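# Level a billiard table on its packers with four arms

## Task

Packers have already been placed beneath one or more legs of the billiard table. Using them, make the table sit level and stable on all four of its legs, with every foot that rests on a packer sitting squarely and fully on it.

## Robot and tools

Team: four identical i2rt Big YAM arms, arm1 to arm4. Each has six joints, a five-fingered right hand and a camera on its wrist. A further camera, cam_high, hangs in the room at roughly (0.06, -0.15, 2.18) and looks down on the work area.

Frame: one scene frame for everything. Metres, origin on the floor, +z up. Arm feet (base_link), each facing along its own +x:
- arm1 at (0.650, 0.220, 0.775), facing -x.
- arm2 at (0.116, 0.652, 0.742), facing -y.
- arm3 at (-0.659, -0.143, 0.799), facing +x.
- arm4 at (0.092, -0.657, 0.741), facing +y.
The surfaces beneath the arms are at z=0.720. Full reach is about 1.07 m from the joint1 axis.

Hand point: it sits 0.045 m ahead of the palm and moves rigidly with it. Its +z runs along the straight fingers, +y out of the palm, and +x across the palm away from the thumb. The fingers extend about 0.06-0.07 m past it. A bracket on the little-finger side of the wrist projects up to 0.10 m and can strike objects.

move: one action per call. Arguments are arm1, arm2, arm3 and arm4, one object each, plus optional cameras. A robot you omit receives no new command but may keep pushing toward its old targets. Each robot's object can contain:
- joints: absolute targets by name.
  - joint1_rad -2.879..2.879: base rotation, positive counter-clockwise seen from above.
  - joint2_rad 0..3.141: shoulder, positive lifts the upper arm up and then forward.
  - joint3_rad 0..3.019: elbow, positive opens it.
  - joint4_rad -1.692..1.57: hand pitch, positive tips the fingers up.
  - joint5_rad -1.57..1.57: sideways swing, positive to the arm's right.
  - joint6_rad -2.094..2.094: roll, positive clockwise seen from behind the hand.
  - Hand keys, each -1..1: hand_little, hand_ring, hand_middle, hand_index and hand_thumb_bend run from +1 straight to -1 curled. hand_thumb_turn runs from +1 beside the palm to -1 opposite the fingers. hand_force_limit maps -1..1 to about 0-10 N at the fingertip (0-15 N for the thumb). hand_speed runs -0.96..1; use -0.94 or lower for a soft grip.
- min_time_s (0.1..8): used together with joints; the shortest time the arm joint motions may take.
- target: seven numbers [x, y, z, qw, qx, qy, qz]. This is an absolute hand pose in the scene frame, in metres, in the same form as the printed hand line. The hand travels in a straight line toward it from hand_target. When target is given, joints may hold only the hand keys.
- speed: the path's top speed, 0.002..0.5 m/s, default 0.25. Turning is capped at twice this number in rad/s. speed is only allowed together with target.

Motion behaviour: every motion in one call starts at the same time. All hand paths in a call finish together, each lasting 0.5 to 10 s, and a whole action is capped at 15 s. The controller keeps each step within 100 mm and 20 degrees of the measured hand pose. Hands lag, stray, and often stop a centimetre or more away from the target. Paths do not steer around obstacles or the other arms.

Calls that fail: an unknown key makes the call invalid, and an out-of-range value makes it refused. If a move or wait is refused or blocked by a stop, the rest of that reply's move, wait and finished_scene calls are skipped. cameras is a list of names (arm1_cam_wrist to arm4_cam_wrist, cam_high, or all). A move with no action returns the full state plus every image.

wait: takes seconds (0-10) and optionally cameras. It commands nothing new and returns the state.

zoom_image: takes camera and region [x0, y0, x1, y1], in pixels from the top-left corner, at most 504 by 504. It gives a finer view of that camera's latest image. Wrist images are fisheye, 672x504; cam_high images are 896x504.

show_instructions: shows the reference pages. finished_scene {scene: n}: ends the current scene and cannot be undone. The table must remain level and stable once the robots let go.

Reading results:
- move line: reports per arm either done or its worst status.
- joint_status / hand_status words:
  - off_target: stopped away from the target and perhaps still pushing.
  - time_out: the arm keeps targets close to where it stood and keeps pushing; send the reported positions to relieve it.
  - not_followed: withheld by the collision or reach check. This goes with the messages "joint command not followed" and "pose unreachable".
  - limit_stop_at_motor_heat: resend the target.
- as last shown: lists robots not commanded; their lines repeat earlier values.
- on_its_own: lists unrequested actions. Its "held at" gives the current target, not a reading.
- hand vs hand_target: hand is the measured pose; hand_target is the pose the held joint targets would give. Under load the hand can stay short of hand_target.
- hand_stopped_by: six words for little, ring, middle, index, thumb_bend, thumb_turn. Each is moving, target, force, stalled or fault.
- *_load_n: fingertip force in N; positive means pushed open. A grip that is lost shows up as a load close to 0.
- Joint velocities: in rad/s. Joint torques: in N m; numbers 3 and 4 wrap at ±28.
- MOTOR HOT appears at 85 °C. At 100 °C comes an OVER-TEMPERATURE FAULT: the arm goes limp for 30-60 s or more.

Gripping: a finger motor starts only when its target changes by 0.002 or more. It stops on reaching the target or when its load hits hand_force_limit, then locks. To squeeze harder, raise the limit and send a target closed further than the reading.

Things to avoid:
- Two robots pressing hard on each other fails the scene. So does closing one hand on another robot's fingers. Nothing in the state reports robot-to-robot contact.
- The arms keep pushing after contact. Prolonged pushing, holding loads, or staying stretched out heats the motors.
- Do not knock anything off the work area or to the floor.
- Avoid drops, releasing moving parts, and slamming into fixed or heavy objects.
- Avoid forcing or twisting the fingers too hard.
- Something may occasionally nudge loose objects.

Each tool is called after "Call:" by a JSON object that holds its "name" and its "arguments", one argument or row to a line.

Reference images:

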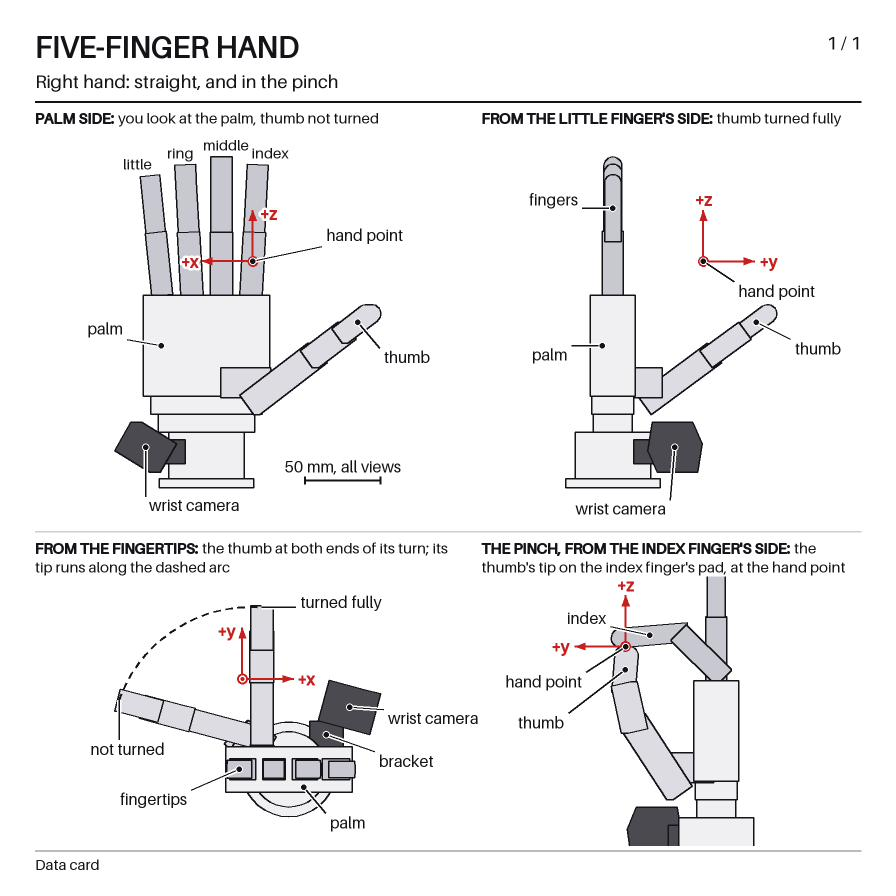

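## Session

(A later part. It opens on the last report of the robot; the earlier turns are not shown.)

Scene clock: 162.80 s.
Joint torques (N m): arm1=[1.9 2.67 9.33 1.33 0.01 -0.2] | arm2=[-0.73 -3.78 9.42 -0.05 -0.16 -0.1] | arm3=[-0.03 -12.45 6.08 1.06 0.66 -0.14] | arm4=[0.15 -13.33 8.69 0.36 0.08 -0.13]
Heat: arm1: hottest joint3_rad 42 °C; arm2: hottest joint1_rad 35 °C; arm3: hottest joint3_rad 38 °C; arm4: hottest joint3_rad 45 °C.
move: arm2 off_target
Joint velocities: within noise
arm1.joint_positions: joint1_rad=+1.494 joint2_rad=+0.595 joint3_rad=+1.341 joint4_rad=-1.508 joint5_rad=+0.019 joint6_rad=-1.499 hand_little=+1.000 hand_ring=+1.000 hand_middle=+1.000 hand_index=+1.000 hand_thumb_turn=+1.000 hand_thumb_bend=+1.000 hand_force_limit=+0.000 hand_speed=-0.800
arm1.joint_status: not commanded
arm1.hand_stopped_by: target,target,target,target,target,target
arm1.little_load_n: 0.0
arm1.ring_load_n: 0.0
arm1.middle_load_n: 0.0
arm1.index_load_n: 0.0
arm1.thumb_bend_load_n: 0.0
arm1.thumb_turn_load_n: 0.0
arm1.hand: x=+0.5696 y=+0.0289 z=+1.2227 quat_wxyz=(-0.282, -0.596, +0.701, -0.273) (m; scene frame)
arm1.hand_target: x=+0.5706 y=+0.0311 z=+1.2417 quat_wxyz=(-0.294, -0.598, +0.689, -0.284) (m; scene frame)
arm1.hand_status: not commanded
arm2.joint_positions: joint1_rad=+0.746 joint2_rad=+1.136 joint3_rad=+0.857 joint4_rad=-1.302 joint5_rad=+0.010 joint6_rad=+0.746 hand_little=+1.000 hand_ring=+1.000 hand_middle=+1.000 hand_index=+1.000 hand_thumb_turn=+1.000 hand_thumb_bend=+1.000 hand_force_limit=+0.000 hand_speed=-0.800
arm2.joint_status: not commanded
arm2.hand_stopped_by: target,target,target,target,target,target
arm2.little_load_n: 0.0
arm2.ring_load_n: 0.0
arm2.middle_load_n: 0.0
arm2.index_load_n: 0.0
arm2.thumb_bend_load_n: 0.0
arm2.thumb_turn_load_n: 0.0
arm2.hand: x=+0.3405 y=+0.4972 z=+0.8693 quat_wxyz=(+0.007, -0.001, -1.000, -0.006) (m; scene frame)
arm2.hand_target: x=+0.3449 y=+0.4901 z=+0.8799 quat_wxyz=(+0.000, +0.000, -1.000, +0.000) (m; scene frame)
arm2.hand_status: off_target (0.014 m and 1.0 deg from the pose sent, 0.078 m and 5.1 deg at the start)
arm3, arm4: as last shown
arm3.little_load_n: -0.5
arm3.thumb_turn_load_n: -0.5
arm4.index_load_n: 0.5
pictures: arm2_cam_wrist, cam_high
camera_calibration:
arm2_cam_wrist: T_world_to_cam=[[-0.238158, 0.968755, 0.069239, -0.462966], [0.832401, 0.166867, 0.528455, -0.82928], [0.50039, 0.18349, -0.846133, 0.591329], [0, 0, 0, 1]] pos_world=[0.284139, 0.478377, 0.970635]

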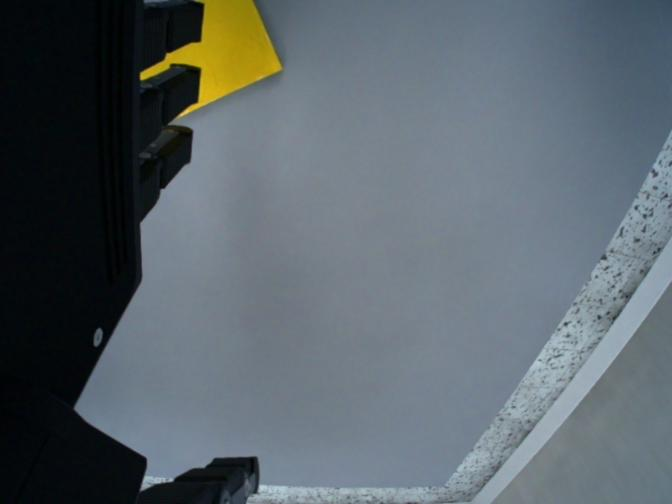

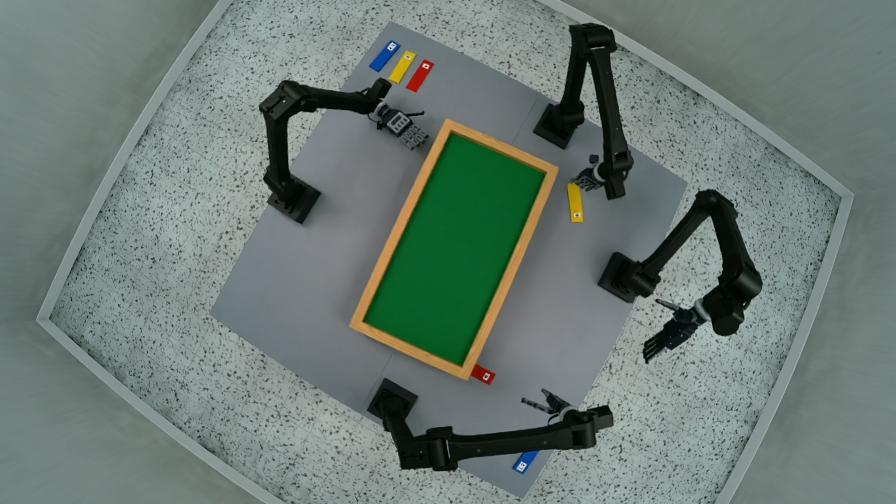

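Call:
{"name": "move", "arguments": {
  "arm2": {"target":[0.405,0.388,0.83,0,0,1,0],"speed":0.2},
  "cameras": ["arm2_cam_wrist","cam_high"]
}}

Call:
{"name": "zoom_image", "arguments": {
  "camera": "cam_high",
  "region": [500, 120, 660, 280]
}}

Scene clock: 170.70 s.
Joint torques (N m): arm1=[1.85 2.73 9.33 1.33 0.01 -0.21] | arm2=[-0.32 -8.7 9.48 0.84 -0.07 -0.08] | arm3=[0.09 -12.45 5.93 1.07 0.65 -0.15] | arm4=[-0.38 -13.1 8.57 0.34 0.07 -0.13]
Heat: arm1: hottest joint3_rad 42 °C; arm2: hottest joint3_rad 36 °C; arm3: hottest joint3_rad 38 °C; arm4: hottest joint3_rad 44 °C.
move: arm2 off_target
Joint velocities: within noise
arm1, arm3, arm4: as last shown
arm2.joint_positions: joint1_rad=+0.686 joint2_rad=+1.493 joint3_rad=+1.044 joint4_rad=-1.157 joint5_rad=+0.009 joint6_rad=+0.687 hand_little=+1.000 hand_ring=+1.000 hand_middle=+1.000 hand_index=+1.000 hand_thumb_turn=+1.000 hand_thumb_bend=+1.000 hand_force_limit=+0.000 hand_speed=-0.800
arm2.joint_status: not commanded
arm2.hand_stopped_by: target,target,target,target,target,target
arm2.little_load_n: 0.0
arm2.ring_load_n: 0.0
arm2.middle_load_n: 0.0
arm2.index_load_n: 0.0
arm2.thumb_bend_load_n: 0.0
arm2.thumb_turn_load_n: 0.0
arm2.hand: x=+0.3949 y=+0.4039 z=+0.8196 quat_wxyz=(+0.014, -0.001, -1.000, -0.015) (m; scene frame)
arm2.hand_target: x=+0.4046 y=+0.3884 z=+0.8304 quat_wxyz=(+0.000, +0.000, -1.000, +0.000) (m; scene frame)
arm2.hand_status: off_target (0.021 m and 2.4 deg from the pose sent, 0.133 m and 1.0 deg at the start)
arm3.little_load_n: 0.0
arm4.ring_load_n: 0.5
arm4.index_load_n: 0.0
arm4.thumb_bend_load_n: -0.5
pictures: arm2_cam_wrist, cam_high
camera_calibration:
arm2_cam_wrist: T_world_to_cam=[[-0.236782, 0.96721, 0.0918664, -0.374703], [0.840176, 0.156361, 0.519285, -0.824044], [0.487893, 0.200141, -0.849649, 0.540355], [0, 0, 0, 1]] pos_world=[0.339984, 0.383117, 0.921448]

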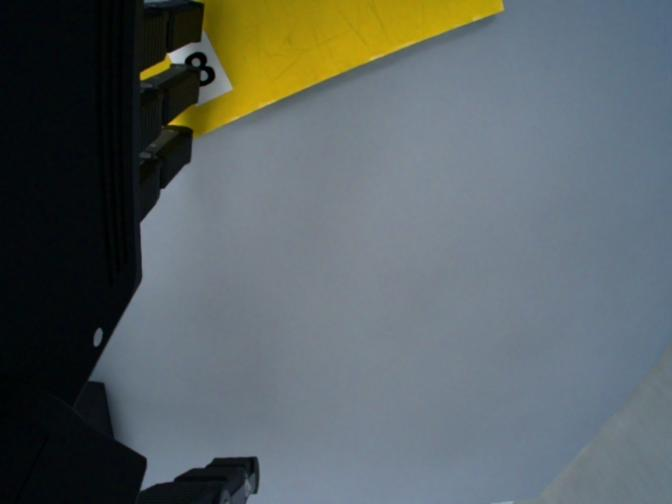

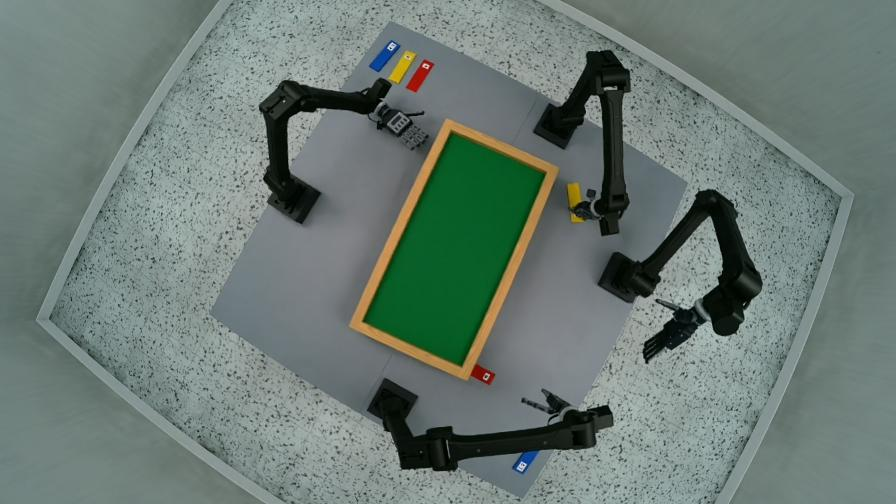

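Scaled by 3.150.

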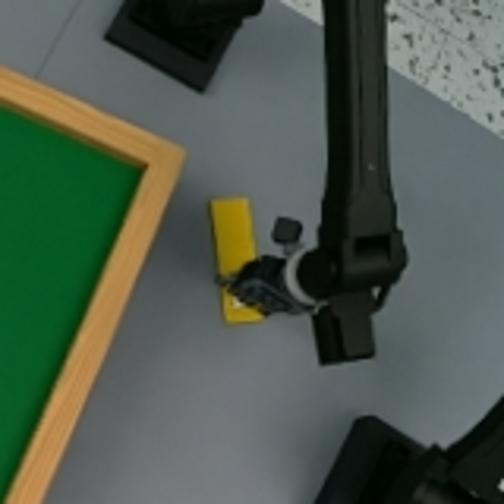

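Call:
{"name": "move", "arguments": {
  "arm2": {"target":[0.403,0.392,0.782,0,0,1,0],"speed":0.12}
}}

Call:
{"name": "move", "arguments": {
  "arm2": {"target":[0.426,0.432,0.782,0,0,1,0],"speed":0.12},
  "cameras": ["arm2_cam_wrist"]
}}

Call:
{"name": "move", "arguments": {
  "arm2": {"target":[0.443,0.462,0.782,0,0,1,0],"speed":0.12},
  "cameras": ["arm2_cam_wrist","cam_high"]
}}

Call:
{"name": "zoom_image", "arguments": {
  "camera": "cam_high",
  "region": [500, 120, 660, 280]
}}

Scene clock: 174.97 s.
Joint torques (N m): arm1=[1.9 2.73 9.32 1.32 0.01 -0.2] | arm2=[-0.91 -5.54 4.62 2.47 -0.14 -0.06] | arm3=[-0.15 -12.45 5.91 1.01 0.65 -0.16] | arm4=[-0.91 -13.27 8.83 0.43 0.02 -0.16]
Heat: arm1: hottest joint3_rad 42 °C; arm2: hottest joint3_rad 36 °C; arm3: hottest joint3_rad 38 °C; arm4: hottest joint3_rad 44 °C.
move: arm2 off_target
Joint velocities: within noise
arm1, arm3, arm4: as last shown
arm2.joint_positions: joint1_rad=+0.686 joint2_rad=+1.500 joint3_rad=+1.027 joint4_rad=-1.061 joint5_rad=+0.009 joint6_rad=+0.686 hand_little=+1.000 hand_ring=+1.000 hand_middle=+1.000 hand_index=+1.000 hand_thumb_turn=+1.000 hand_thumb_bend=+1.000 hand_force_limit=+0.000 hand_speed=-0.800
arm2.joint_status: not commanded
arm2.hand_stopped_by: target,target,target,target,target,target
arm2.little_load_n: 0.0
arm2.ring_load_n: 0.0
arm2.middle_load_n: -3.0
arm2.index_load_n: 0.0
arm2.thumb_bend_load_n: 0.0
arm2.thumb_turn_load_n: 0.0
arm2.hand: x=+0.4062 y=+0.3903 z=+0.8088 quat_wxyz=(-0.008, -0.001, -1.000, +0.012) (m; scene frame)
arm2.hand_target: x=+0.4020 y=+0.3931 z=+0.7835 quat_wxyz=(+0.000, +0.000, -1.000, +0.000) (m; scene frame)
arm2.hand_status: off_target (0.027 m and 1.7 deg from the pose sent, 0.040 m and 2.4 deg at the start)
arm4.ring_load_n: 0.0
arm4.thumb_bend_load_n: 0.0
pictures: none

Scene clock: 176.10 s.
Joint torques (N m): arm1=[1.9 2.73 9.32 1.32 0.01 -0.21] | arm2=[0.85 -5.89 4.19 1.03 -0.81 0.04] | arm3=[-0.15 -12.22 6.08 1.14 0.66 -0.13] | arm4=[-0.5 -12.51 8.75 0.39 0.09 -0.13]
Heat: arm1: hottest joint3_rad 42 °C; arm2: hottest joint3_rad 36 °C; arm3: hottest joint3_rad 38 °C; arm4: hottest joint3_rad 44 °C.
move: arm2 off_target
Joint velocities: within noise
arm1, arm3, arm4: as last shown
arm1.index_load_n: -0.5
arm2.joint_positions: joint1_rad=+0.774 joint2_rad=+1.474 joint3_rad=+0.994 joint4_rad=-1.027 joint5_rad=+0.030 joint6_rad=+0.780 hand_little=+1.000 hand_ring=+1.000 hand_middle=+1.000 hand_index=+1.000 hand_thumb_turn=+1.000 hand_thumb_bend=+1.000 hand_force_limit=+0.000 hand_speed=-0.800
arm2.joint_status: not commanded
arm2.hand_stopped_by: target,target,target,target,target,target
arm2.little_load_n: 0.0
arm2.ring_load_n: 0.0
arm2.middle_load_n: 0.5
arm2.index_load_n: 0.0
arm2.thumb_bend_load_n: 0.0
arm2.thumb_turn_load_n: 0.0
arm2.hand: x=+0.4283 y=+0.4136 z=+0.8068 quat_wxyz=(-0.012, -0.004, -1.000, +0.029) (m; scene frame)
arm2.hand_target: x=+0.4246 y=+0.4323 z=+0.7837 quat_wxyz=(+0.000, +0.000, -1.000, +0.000) (m; scene frame)
arm2.hand_status: off_target (0.031 m and 3.6 deg from the pose sent, 0.053 m and 1.6 deg at the start)
arm4.index_load_n: 0.5
pictures: arm2_cam_wrist
camera_calibration:
arm2_cam_wrist: T_world_to_cam=[[-0.232873, 0.972487, -0.00631488, -0.299724], [0.812986, 0.198234, 0.547501, -0.875426], [0.533689, 0.122364, -0.836781, 0.513392], [0, 0, 0, 1]] pos_world=[0.36792, 0.402196, 0.907]

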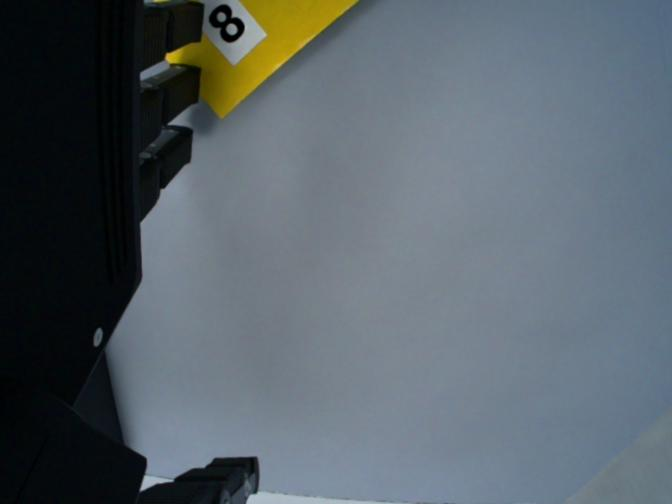

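Scene clock: 177.20 s.
Joint torques (N m): arm1=[1.9 2.73 9.32 1.33 0.01 -0.2] | arm2=[0.97 -5.42 4.31 0.96 -0.85 0.06] | arm3=[0.03 -12.69 5.98 1.03 0.69 -0.13] | arm4=[-0.67 -13.33 8.61 0.36 0.07 -0.14]
Heat: arm1: hottest joint3_rad 42 °C; arm2: hottest joint3_rad 36 °C; arm3: hottest joint3_rad 38 °C; arm4: hottest joint3_rad 44 °C.
move: arm2 off_target
Joint velocities: within noise
arm1, arm3, arm4: as last shown
arm1.index_load_n: 0.0
arm2.joint_positions: joint1_rad=+0.858 joint2_rad=+1.455 joint3_rad=+0.973 joint4_rad=-1.021 joint5_rad=+0.032 joint6_rad=+0.866 hand_little=+1.000 hand_ring=+1.000 hand_middle=+1.000 hand_index=+1.000 hand_thumb_turn=+1.000 hand_thumb_bend=+1.000 hand_force_limit=+0.000 hand_speed=-0.800
arm2.joint_status: not commanded
arm2.hand_stopped_by: target,target,target,target,target,target
arm2.little_load_n: 0.0
arm2.ring_load_n: 0.0
arm2.middle_load_n: 0.0
arm2.index_load_n: 0.0
arm2.thumb_bend_load_n: 0.0
arm2.thumb_turn_load_n: 0.0
arm2.hand: x=+0.4470 y=+0.4424 z=+0.8066 quat_wxyz=(-0.015, -0.006, -0.999, +0.029) (m; scene frame)
arm2.hand_target: x=+0.4416 y=+0.4620 z=+0.7837 quat_wxyz=(+0.000, +0.000, -1.000, +0.000) (m; scene frame)
arm2.hand_status: off_target (0.032 m and 3.8 deg from the pose sent, 0.056 m and 3.6 deg at the start)
arm4.middle_load_n: -0.5
arm4.index_load_n: 0.0
pictures: arm2_cam_wrist, cam_high
camera_calibration:
arm2_cam_wrist: T_world_to_cam=[[-0.230636, 0.973001, -0.00870852, -0.322665], [0.809898, 0.19692, 0.552528, -0.898257], [0.539325, 0.12038, -0.833449, 0.495395], [0, 0, 0, 1]] pos_world=[0.385899, 0.431203, 0.906389]

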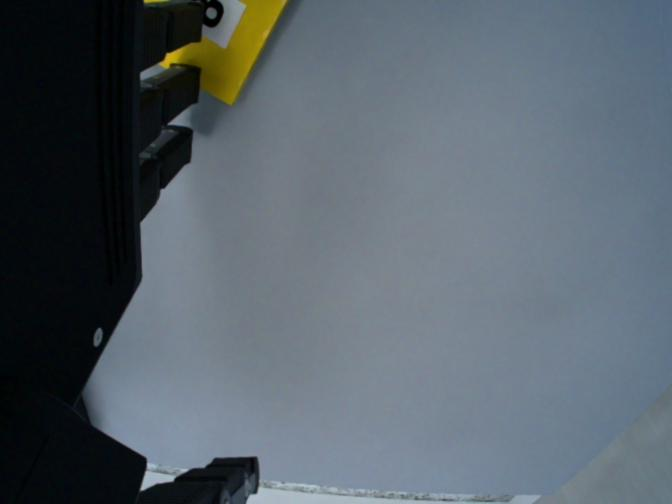

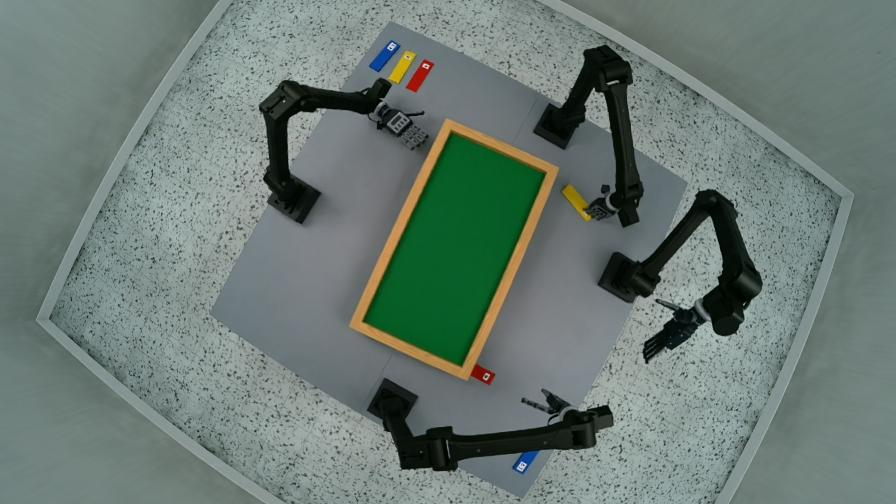

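Scaled by 3.150.

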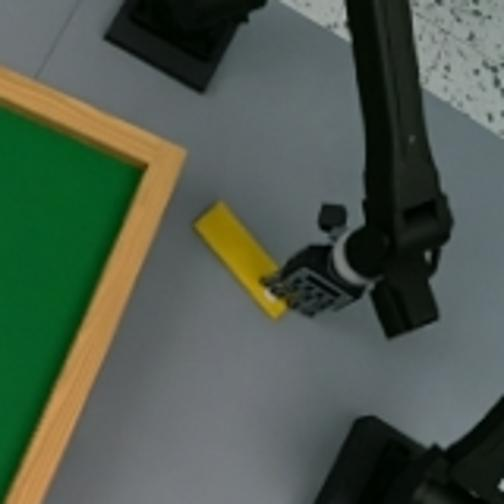

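Call:
{"name": "move", "arguments": {
  "arm2": {"target":[0.451,0.49,0.782,0,0,1,0],"speed":0.12}
}}

Call:
{"name": "move", "arguments": {
  "arm2": {"target":[0.450,0.517,0.782,0,0,1,0],"speed":0.12},
  "cameras": ["arm2_cam_wrist","cam_high"]
}}

Call:
{"name": "zoom_image", "arguments": {
  "camera": "cam_high",
  "region": [500, 120, 660, 280]
}}

Scene clock: 182.20 s.
Joint torques (N m): arm1=[1.9 2.67 9.33 1.33 0.01 -0.21] | arm2=[1.03 -5.71 4.08 1.05 -0.94 0.09] | arm3=[0.5 -12.45 6.02 1.06 0.64 -0.16] | arm4=[-0.44 -13.33 8.64 0.42 0.06 -0.13]
Heat: arm1: hottest joint3_rad 42 °C; arm2: hottest joint1_rad 35 °C; arm3: hottest joint3_rad 38 °C; arm4: hottest joint3_rad 44 °C.
move: arm2 off_target
Joint velocities: within noise
arm1, arm4: as last shown
arm1.thumb_bend_load_n: -0.5
arm2.joint_positions: joint1_rad=+0.928 joint2_rad=+1.429 joint3_rad=+0.944 joint4_rad=-1.016 joint5_rad=+0.034 joint6_rad=+0.937 hand_little=+1.000 hand_ring=+1.000 hand_middle=+1.000 hand_index=+1.000 hand_thumb_turn=+1.000 hand_thumb_bend=+1.000 hand_force_limit=+0.000 hand_speed=-0.800
arm2.joint_status: not commanded
arm2.hand_stopped_by: target,target,target,target,target,target
arm2.little_load_n: -0.5
arm2.ring_load_n: 0.0
arm2.middle_load_n: 0.5
arm2.index_load_n: 0.0
arm2.thumb_bend_load_n: 0.0
arm2.thumb_turn_load_n: 0.0
arm2.hand: x=+0.4568 y=+0.4697 z=+0.8065 quat_wxyz=(-0.018, -0.006, -0.999, +0.029) (m; scene frame)
arm2.hand_target: x=+0.4496 y=+0.4897 z=+0.7838 quat_wxyz=(+0.000, +0.000, -1.000, +0.000) (m; scene frame)
arm2.hand_status: off_target (0.032 m and 4.0 deg from the pose sent, 0.054 m and 3.8 deg at the start)
arm3.joint_positions: joint1_rad=+1.393 joint2_rad=+2.054 joint3_rad=+1.012 joint4_rad=+0.113 joint5_rad=+1.570 joint6_rad=+0.943 hand_little=+1.000 hand_ring=+1.000 hand_middle=+1.000 hand_index=+1.000 hand_thumb_turn=+1.000 hand_thumb_bend=+1.000 hand_force_limit=+0.000 hand_speed=-0.800
arm3.joint_status: not commanded
arm3.hand_stopped_by: target,target,target,target,target,target
arm3.little_load_n: 0.0
arm3.ring_load_n: 0.0
arm3.middle_load_n: -0.5
arm3.index_load_n: 0.0
arm3.thumb_bend_load_n: 0.0
arm3.thumb_turn_load_n: -0.5
arm3.hand: x=-0.3601 y=+0.3322 z=+0.7819 quat_wxyz=(-0.446, +0.445, -0.556, +0.542) (m; scene frame)
arm3.hand_target: x=-0.3548 y=+0.3349 z=+0.7802 quat_wxyz=(-0.440, +0.446, -0.555, +0.547) (m; scene frame)
arm3.hand_status: not commanded
arm4.middle_load_n: 0.0
pictures: none

Scene clock: 183.27 s.
Joint torques (N m): arm1=[1.85 2.67 9.33 1.33 0.01 -0.21] | arm2=[1.85 -5.3 3.86 0.64 -0.9 0.08] | arm3=[0.15 -12.63 5.97 1.09 0.67 -0.15] | arm4=[-0.03 -13.27 8.76 0.43 0.07 -0.14]
Heat: arm1: hottest joint3_rad 42 °C; arm2: hottest joint1_rad 35 °C; arm3: hottest joint3_rad 38 °C; arm4: hottest joint3_rad 44 °C.
move: arm2 off_target
Joint velocities: within noise
arm1, arm3, arm4: as last shown
arm1.thumb_bend_load_n: 0.0
arm2.joint_positions: joint1_rad=+0.987 joint2_rad=+1.392 joint3_rad=+0.903 joint4_rad=-1.010 joint5_rad=+0.034 joint6_rad=+0.997 hand_little=+1.000 hand_ring=+1.000 hand_middle=+1.000 hand_index=+1.000 hand_thumb_turn=+1.000 hand_thumb_bend=+1.000 hand_force_limit=+0.000 hand_speed=-0.800
arm2.joint_status: not commanded
arm2.hand_stopped_by: target,target,target,target,target,target
arm2.little_load_n: 0.0
arm2.ring_load_n: 0.0
arm2.middle_load_n: 0.5
arm2.index_load_n: 0.0
arm2.thumb_bend_load_n: 0.0
arm2.thumb_turn_load_n: 0.0
arm2.hand: x=+0.4588 y=+0.4963 z=+0.8063 quat_wxyz=(-0.021, -0.006, -0.999, +0.029) (m; scene frame)
arm2.hand_target: x=+0.4486 y=+0.5166 z=+0.7839 quat_wxyz=(+0.000, +0.000, -1.000, +0.000) (m; scene frame)
arm2.hand_status: off_target (0.033 m and 4.2 deg from the pose sent, 0.054 m and 4.0 deg at the start)
arm3.middle_load_n: 0.0
arm3.thumb_turn_load_n: 0.0
pictures: arm2_cam_wrist, cam_high
camera_calibration:
arm2_cam_wrist: T_world_to_cam=[[-0.229183, 0.973321, -0.0110309, -0.371289], [0.803812, 0.195637, 0.561794, -0.922297], [0.548964, 0.119887, -0.827204, 0.473065], [0, 0, 0, 1]] pos_world=[0.396565, 0.485105, 0.905367]

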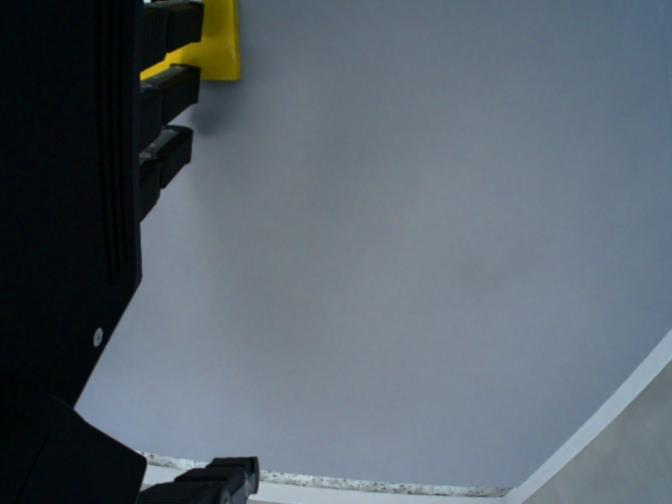

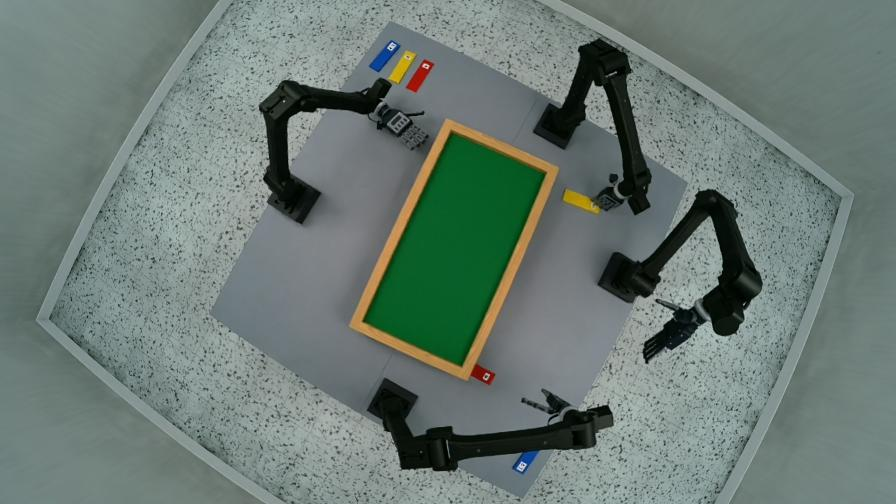

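Scaled by 3.150.

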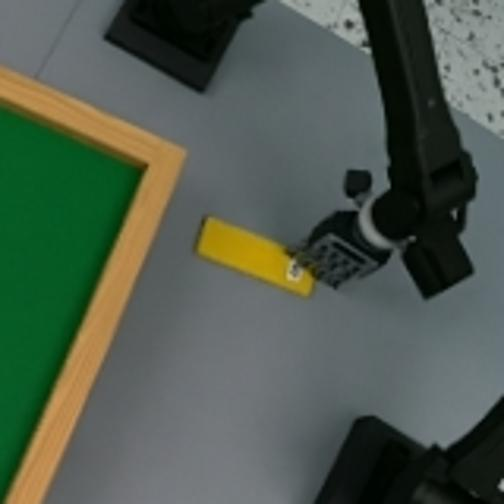

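Call:
{"name": "move", "arguments": {
  "arm2": {"target":[0.46,0.50,0.90,0,0,1,0],"speed":0.25},
  "cameras": ["arm3_cam_wrist","cam_high"]
}}

Call:
{"name": "zoom_image", "arguments": {
  "camera": "arm3_cam_wrist",
  "region": [280, 160, 380, 260]
}}

Call:
{"name": "zoom_image", "arguments": {
  "camera": "cam_high",
  "region": [520, 140, 640, 240]
}}

Scene clock: 195.93 s.
Joint torques (N m): arm1=[1.85 2.67 9.33 1.33 0 -0.21] | arm2=[-1.2 -7.24 9.37 0.09 -0.13 -0.05] | arm3=[0.26 -12.4 6.01 1.06 0.67 -0.13] | arm4=[0.03 -13.8 8.59 0.28 0.05 -0.09]
Heat: arm1: hottest joint3_rad 42 °C; arm2: hottest joint1_rad 35 °C; arm3: hottest joint3_rad 38 °C; arm4: hottest joint3_rad 44 °C.
move: arm2 off_target
Joint velocities: within noise
arm1, arm3: as last shown
arm1.index_load_n: -0.5
arm2.joint_positions: joint1_rad=+0.991 joint2_rad=+1.341 joint3_rad=+1.089 joint4_rad=-1.325 joint5_rad=+0.010 joint6_rad=+0.993 hand_little=+1.000 hand_ring=+1.000 hand_middle=+1.000 hand_index=+1.000 hand_thumb_turn=+1.000 hand_thumb_bend=+1.000 hand_force_limit=+0.000 hand_speed=-0.800
arm2.joint_status: not commanded
arm2.hand_stopped_by: target,target,target,target,target,target
arm2.little_load_n: 0.0
arm2.ring_load_n: 0.0
arm2.middle_load_n: 0.0
arm2.index_load_n: 0.0
arm2.thumb_bend_load_n: 0.0
arm2.thumb_turn_load_n: 0.0
arm2.hand: x=+0.4551 y=+0.5051 z=+0.8914 quat_wxyz=(+0.005, -0.002, -1.000, -0.002) (m; scene frame)
arm2.hand_target: x=+0.4599 y=+0.5001 z=+0.9000 quat_wxyz=(+0.000, +0.000, -1.000, +0.000) (m; scene frame)
arm2.hand_status: off_target (0.011 m and 0.7 deg from the pose sent, 0.094 m and 4.2 deg at the start)
arm4.joint_positions: joint1_rad=-0.918 joint2_rad=+1.837 joint3_rad=+1.975 joint4_rad=-1.689 joint5_rad=-0.015 joint6_rad=-0.885 hand_little=+1.000 hand_ring=+1.000 hand_middle=+1.000 hand_index=+1.000 hand_thumb_turn=+1.000 hand_thumb_bend=+1.000 hand_force_limit=+0.000 hand_speed=-0.800
arm4.joint_status: not commanded
arm4.hand_stopped_by: target,target,target,target,target,target
arm4.little_load_n: 0.5
arm4.ring_load_n: 0.0
arm4.middle_load_n: 0.0
arm4.index_load_n: 0.0
arm4.thumb_bend_load_n: 0.0
arm4.thumb_turn_load_n: 0.0
arm4.hand: x=+0.5051 y=-0.3597 z=+1.0032 quat_wxyz=(-0.007, +1.000, -0.010, +0.008) (m; scene frame)
arm4.hand_target: x=+0.5001 y=-0.3600 z=+0.9999 quat_wxyz=(-0.001, +1.000, +0.000, +0.001) (m; scene frame)
arm4.hand_status: not commanded
pictures: arm3_cam_wrist, cam_high
camera_calibration:
arm3_cam_wrist: T_world_to_cam=[[-0.00941231, -0.232827, -0.972473, 0.839281], [-0.347874, 0.91253, -0.215109, -0.263099], [0.937494, 0.336274, -0.0895836, 0.410319], [0, 0, 0, 1]] pos_world=[-0.468298, 0.297514, 0.796341]

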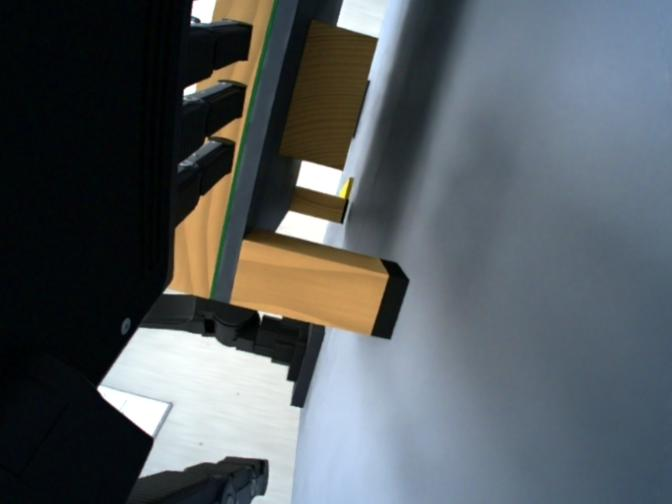

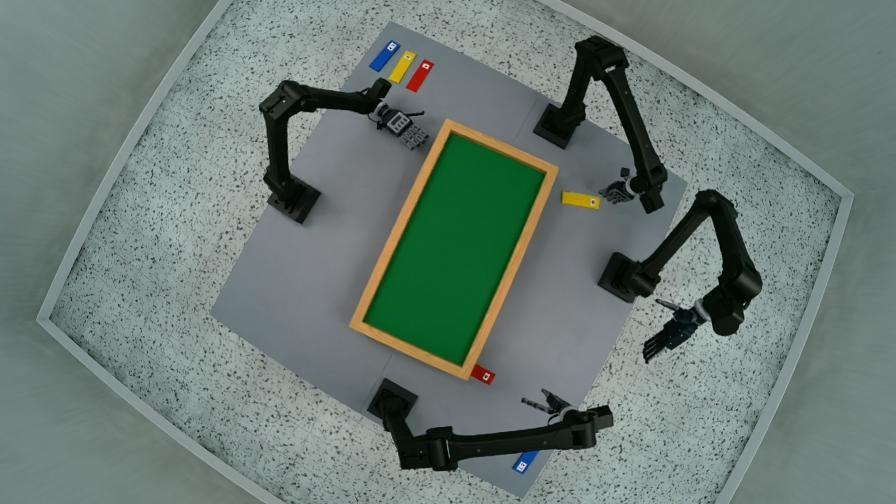

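Scaled by 5.040 from the camera's 672x504 image, which has a finer 960x720 frame.

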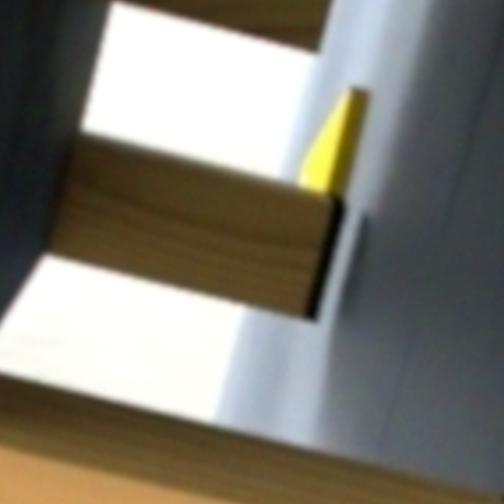

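Scaled by 4.200.

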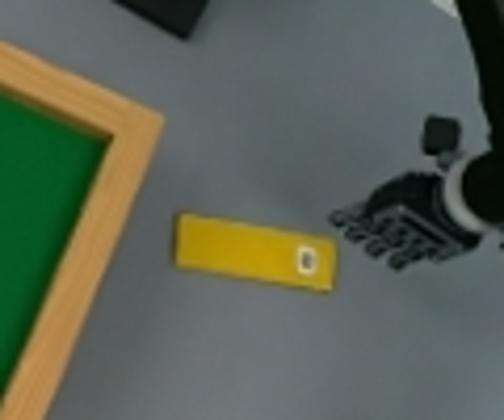

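Call:
{"name": "move", "arguments": {
  "arm2": {"target":[0.445,0.475,0.83,0,0,1,0],"speed":0.2},
  "cameras": ["arm2_cam_wrist"]
}}

Call:
{"name": "zoom_image", "arguments": {
  "camera": "arm2_cam_wrist",
  "region": [100, 0, 300, 200]
}}

Scene clock: 215.53 s.
Joint torques (N m): arm1=[1.9 2.67 9.32 1.33 0.01 -0.21] | arm2=[-0.97 -8.53 7.17 0.83 -0.08 -0.08] | arm3=[0.15 -12.28 5.97 1.03 0.66 -0.14] | arm4=[-0.5 -13.1 8.64 0.2 0.06 -0.15]
Heat: arm1: hottest joint3_rad 43 °C; arm2: hottest joint1_rad 35 °C; arm3: hottest joint3_rad 38 °C; arm4: hottest joint3_rad 44 °C.
move: arm2 done
Joint velocities: within noise
arm1.joint_positions: joint1_rad=+1.494 joint2_rad=+0.595 joint3_rad=+1.341 joint4_rad=-1.508 joint5_rad=+0.019 joint6_rad=-1.499 hand_little=+1.000 hand_ring=+1.000 hand_middle=+1.000 hand_index=+1.000 hand_thumb_turn=+1.000 hand_thumb_bend=+1.000 hand_force_limit=+0.000 hand_speed=-0.800
arm1.joint_status: not commanded
arm1.hand_stopped_by: target,target,target,target,target,target
arm1.little_load_n: 0.0
arm1.ring_load_n: 0.0
arm1.middle_load_n: 0.0
arm1.index_load_n: 0.0
arm1.thumb_bend_load_n: 0.0
arm1.thumb_turn_load_n: 0.0
arm1.hand: x=+0.5696 y=+0.0289 z=+1.2227 quat_wxyz=(-0.282, -0.596, +0.701, -0.273) (m; scene frame)
arm1.hand_target: x=+0.5706 y=+0.0311 z=+1.2417 quat_wxyz=(-0.294, -0.598, +0.689, -0.284) (m; scene frame)
arm1.hand_status: not commanded
arm2.joint_positions: joint1_rad=+0.909 joint2_rad=+1.414 joint3_rad=+0.988 joint4_rad=-1.154 joint5_rad=+0.010 joint6_rad=+0.915 hand_little=+1.000 hand_ring=+1.000 hand_middle=+1.000 hand_index=+1.000 hand_thumb_turn=+1.000 hand_thumb_bend=+1.000 hand_force_limit=+0.000 hand_speed=-0.800
arm2.joint_status: not commanded
arm2.hand_stopped_by: target,target,target,target,target,target
arm2.little_load_n: 0.0
arm2.ring_load_n: 0.0
arm2.middle_load_n: 0.0
arm2.index_load_n: 0.0
arm2.thumb_bend_load_n: 0.0
arm2.thumb_turn_load_n: 0.0
arm2.hand: x=+0.4415 y=+0.4780 z=+0.8290 quat_wxyz=(+0.007, -0.004, -1.000, -0.004) (m; scene frame)
arm2.hand_target: x=+0.4450 y=+0.4749 z=+0.8301 quat_wxyz=(+0.000, +0.000, -1.000, +0.000) (m; scene frame)
arm2.hand_status: done (0.005 m and 1.0 deg from the pose sent, 0.069 m and 0.7 deg at the start)
arm3, arm4: as last shown
arm4.little_load_n: 0.0
pictures: arm2_cam_wrist
camera_calibration:
arm2_cam_wrist: T_world_to_cam=[[-0.233008, 0.970267, 0.0654868, -0.417559], [0.832797, 0.164316, 0.528629, -0.888011], [0.502151, 0.177712, -0.846323, 0.512407], [0, 0, 0, 1]] pos_world=[0.384933, 0.459997, 0.930436]

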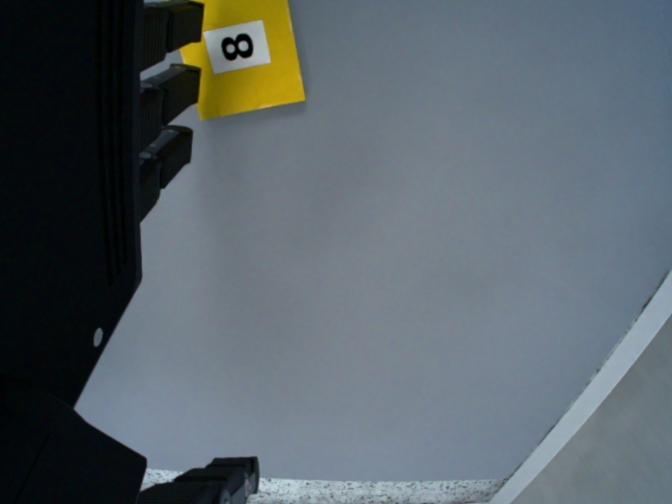

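Scaled by 2.520 from the camera's 672x504 image, which has a finer 960x720 frame.

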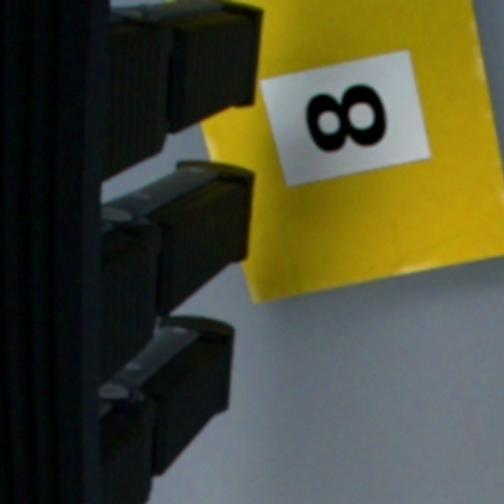

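Call:
{"name": "move", "arguments": {
  "arm2": {"target":[0.433,0.497,0.83,0,0,1,0],"speed":0.2}
}}

Call:
{"name": "move", "arguments": {
  "arm2": {"target":[0.433,0.495,0.785,0,0,1,0],"speed":0.12}
}}

Call:
{"name": "move", "arguments": {
  "arm2": {"target":[0.440,0.466,0.785,0,0,1,0],"speed":0.08}
}}

Call:
{"name": "move", "arguments": {
  "arm2": {"target":[0.440,0.466,0.85,0,0,1,0],"speed":0.15},
  "cameras": ["arm2_cam_wrist","cam_high"]
}}

Call:
{"name": "zoom_image", "arguments": {
  "camera": "cam_high",
  "region": [520, 140, 640, 240]
}}

Scene clock: 228.27 s.
Joint torques (N m): arm1=[1.9 2.67 9.33 1.32 0 -0.21] | arm2=[0.56 -8.59 6.71 0.69 -0.12 0.07] | arm3=[0.03 -12.34 6.13 0.95 0.69 -0.12] | arm4=[-0.03 -13.57 8.73 0.17 0.05 -0.14]
Heat: arm1: hottest joint3_rad 43 °C; arm2: hottest joint1_rad 35 °C; arm3: hottest joint3_rad 38 °C; arm4: hottest joint3_rad 43 °C.
move: arm2 done
Joint velocities: within noise
arm1, arm3, arm4: as last shown
arm2.joint_positions: joint1_rad=+0.930 joint2_rad=+1.365 joint3_rad=+0.934 joint4_rad=-1.151 joint5_rad=+0.010 joint6_rad=+0.925 hand_little=+1.000 hand_ring=+1.000 hand_middle=+1.000 hand_index=+1.000 hand_thumb_turn=+1.000 hand_thumb_bend=+1.000 hand_force_limit=+0.000 hand_speed=-0.800
arm2.joint_status: not commanded
arm2.hand_stopped_by: target,target,target,target,target,target
arm2.little_load_n: 0.0
arm2.ring_load_n: 0.0
arm2.middle_load_n: 0.0
arm2.index_load_n: 0.0
arm2.thumb_bend_load_n: 0.0
arm2.thumb_turn_load_n: 0.0
arm2.hand: x=+0.4295 y=+0.4966 z=+0.8273 quat_wxyz=(+0.007, +0.002, -1.000, -0.004) (m; scene frame)
arm2.hand_target: x=+0.4330 y=+0.4970 z=+0.8300 quat_wxyz=(+0.000, +0.000, -1.000, +0.000) (m; scene frame)
arm2.hand_status: done (0.004 m and 1.0 deg from the pose sent, 0.021 m and 1.0 deg at the start)
arm3.thumb_turn_load_n: -0.5
pictures: none

Scene clock: 229.23 s.
Joint torques (N m): arm1=[1.9 2.67 9.32 1.33 0 -0.21] | arm2=[-0.56 -4.19 4.79 2.4 -0.11 0.01] | arm3=[0.21 -12.45 5.98 1.1 0.67 -0.12] | arm4=[0.26 -12.81 8.64 0.27 0.09 -0.17]
Heat: arm1: hottest joint3_rad 43 °C; arm2: hottest joint1_rad 35 °C; arm3: hottest joint3_rad 38 °C; arm4: hottest joint3_rad 43 °C.
move: arm2 off_target
Joint velocities: within noise
arm1, arm3, arm4: as last shown
arm2.joint_positions: joint1_rad=+0.930 joint2_rad=+1.376 joint3_rad=+0.890 joint4_rad=-1.063 joint5_rad=+0.011 joint6_rad=+0.925 hand_little=+1.000 hand_ring=+1.000 hand_middle=+1.000 hand_index=+1.000 hand_thumb_turn=+1.000 hand_thumb_bend=+1.000 hand_force_limit=+0.000 hand_speed=-0.800
arm2.joint_status: not commanded
arm2.hand_stopped_by: target,target,target,target,target,target
arm2.little_load_n: 0.0
arm2.ring_load_n: 0.0
arm2.middle_load_n: -2.5
arm2.index_load_n: 0.0
arm2.thumb_bend_load_n: 0.0
arm2.thumb_turn_load_n: 0.0
arm2.hand: x=+0.4323 y=+0.4944 z=+0.8083 quat_wxyz=(-0.006, +0.001, -1.000, +0.006) (m; scene frame)
arm2.hand_target: x=+0.4318 y=+0.4957 z=+0.7864 quat_wxyz=(+0.000, +0.000, -1.000, +0.000) (m; scene frame)
arm2.hand_status: off_target (0.023 m and 1.0 deg from the pose sent, 0.042 m and 1.0 deg at the start)
arm3.middle_load_n: -0.5
arm3.index_load_n: -0.5
arm4.middle_load_n: -0.5
arm4.thumb_bend_load_n: -0.5
pictures: none

Scene clock: 230.23 s.
Joint torques (N m): arm1=[1.9 2.73 9.33 1.33 0.01 -0.21] | arm2=[-1.55 -3.37 6.6 2.33 0.37 -0.14] | arm3=[0.15 -12.63 5.94 1.09 0.69 -0.13] | arm4=[0.32 -13.57 8.81 0.21 0.06 -0.13]
Heat: arm1: hottest joint3_rad 43 °C; arm2: hottest joint1_rad 35 °C; arm3: hottest joint3_rad 38 °C; arm4: hottest joint3_rad 43 °C.
move: arm2 off_target
Joint velocities: within noise
arm1, arm3, arm4: as last shown
arm2.joint_positions: joint1_rad=+0.893 joint2_rad=+1.410 joint3_rad=+0.925 joint4_rad=-1.063 joint5_rad=-0.002 joint6_rad=+0.884 hand_little=+1.000 hand_ring=+1.000 hand_middle=+0.999 hand_index=+1.000 hand_thumb_turn=+1.000 hand_thumb_bend=+1.000 hand_force_limit=+0.000 hand_speed=-0.800
arm2.joint_status: not commanded
arm2.hand_stopped_by: target,target,target,target,target,target
arm2.little_load_n: 0.0
arm2.ring_load_n: 0.0
arm2.middle_load_n: -6.0
arm2.index_load_n: 0.0
arm2.thumb_bend_load_n: 0.0
arm2.thumb_turn_load_n: 0.0
arm2.hand: x=+0.4359 y=+0.4777 z=+0.8091 quat_wxyz=(-0.010, +0.003, -1.000, +0.001) (m; scene frame)
arm2.hand_target: x=+0.4384 y=+0.4673 z=+0.7862 quat_wxyz=(+0.000, +0.000, -1.000, +0.000) (m; scene frame)
arm2.hand_status: off_target (0.027 m and 1.2 deg from the pose sent, 0.037 m and 1.0 deg at the start)
arm3.middle_load_n: 0.0
arm3.thumb_turn_load_n: 0.0
arm4.middle_load_n: 0.0
arm4.index_load_n: -0.5
arm4.thumb_bend_load_n: 0.0
pictures: none

Scene clock: 231.27 s.
Joint torques (N m): arm1=[1.9 2.67 9.33 1.33 0.01 -0.21] | arm2=[-0.32 -8.94 9.66 0.02 0.11 -0.07] | arm3=[0.09 -12.22 6.02 1.03 0.68 -0.12] | arm4=[-0.21 -13.45 8.79 0.36 0.04 -0.12]
Heat: arm1: hottest joint3_rad 43 °C; arm2: hottest joint1_rad 35 °C; arm3: hottest joint3_rad 38 °C; arm4: hottest joint3_rad 43 °C.
move: arm2 off_target
Joint velocities: within noise
arm1, arm3, arm4: as last shown
arm2.joint_positions: joint1_rad=+0.889 joint2_rad=+1.406 joint3_rad=+0.993 joint4_rad=-1.187 joint5_rad=+0.005 joint6_rad=+0.884 hand_little=+1.000 hand_ring=+1.000 hand_middle=+1.000 hand_index=+1.000 hand_thumb_turn=+1.000 hand_thumb_bend=+1.000 hand_force_limit=+0.000 hand_speed=-0.800
arm2.joint_status: not commanded
arm2.hand_stopped_by: target,target,target,target,target,target
arm2.little_load_n: 0.0
arm2.ring_load_n: 0.0
arm2.middle_load_n: 0.0
arm2.index_load_n: 0.0
arm2.thumb_bend_load_n: 0.0
arm2.thumb_turn_load_n: 0.0
arm2.hand: x=+0.4315 y=+0.4771 z=+0.8343 quat_wxyz=(+0.013, +0.001, -1.000, -0.012) (m; scene frame)
arm2.hand_target: x=+0.4396 y=+0.4664 z=+0.8499 quat_wxyz=(+0.000, +0.000, -1.000, +0.000) (m; scene frame)
arm2.hand_status: off_target (0.021 m and 2.0 deg from the pose sent, 0.043 m and 1.2 deg at the start)
arm3.index_load_n: 0.0
arm3.thumb_bend_load_n: 0.5
arm3.thumb_turn_load_n: -0.5
arm4.middle_load_n: -0.5
arm4.index_load_n: 0.0
pictures: arm2_cam_wrist, cam_high
camera_calibration:
arm2_cam_wrist: T_world_to_cam=[[-0.241779, 0.966605, 0.0849576, -0.430033], [0.837667, 0.163729, 0.521064, -0.877766], [0.489753, 0.197148, -0.849279, 0.520724], [0, 0, 0, 1]] pos_world=[0.376277, 0.456728, 0.936146]

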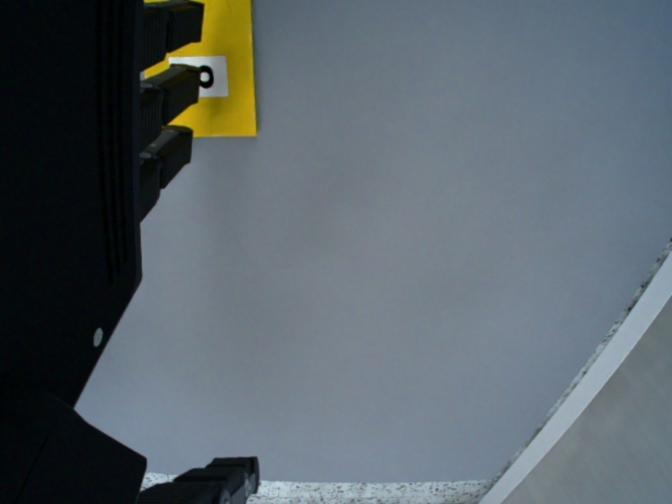

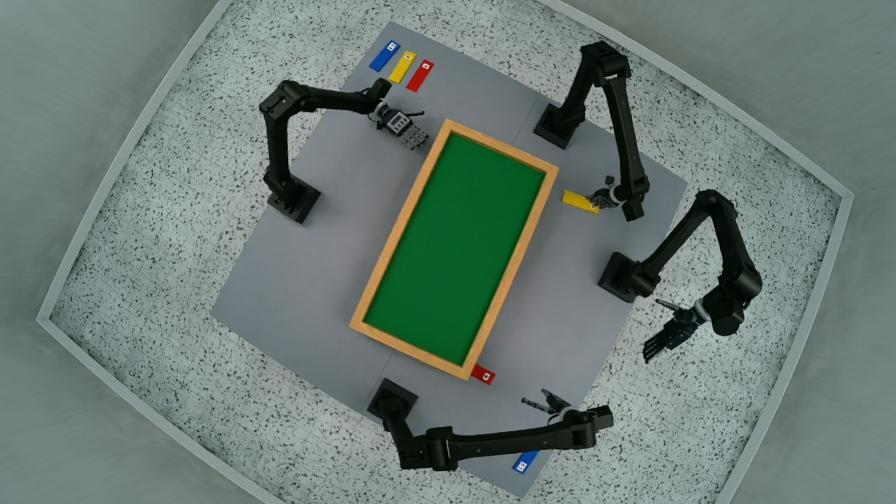

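Scaled by 4.200.

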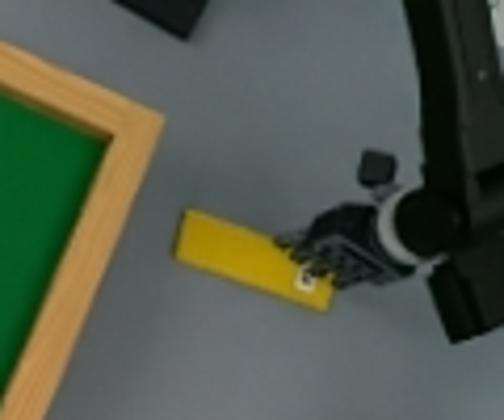

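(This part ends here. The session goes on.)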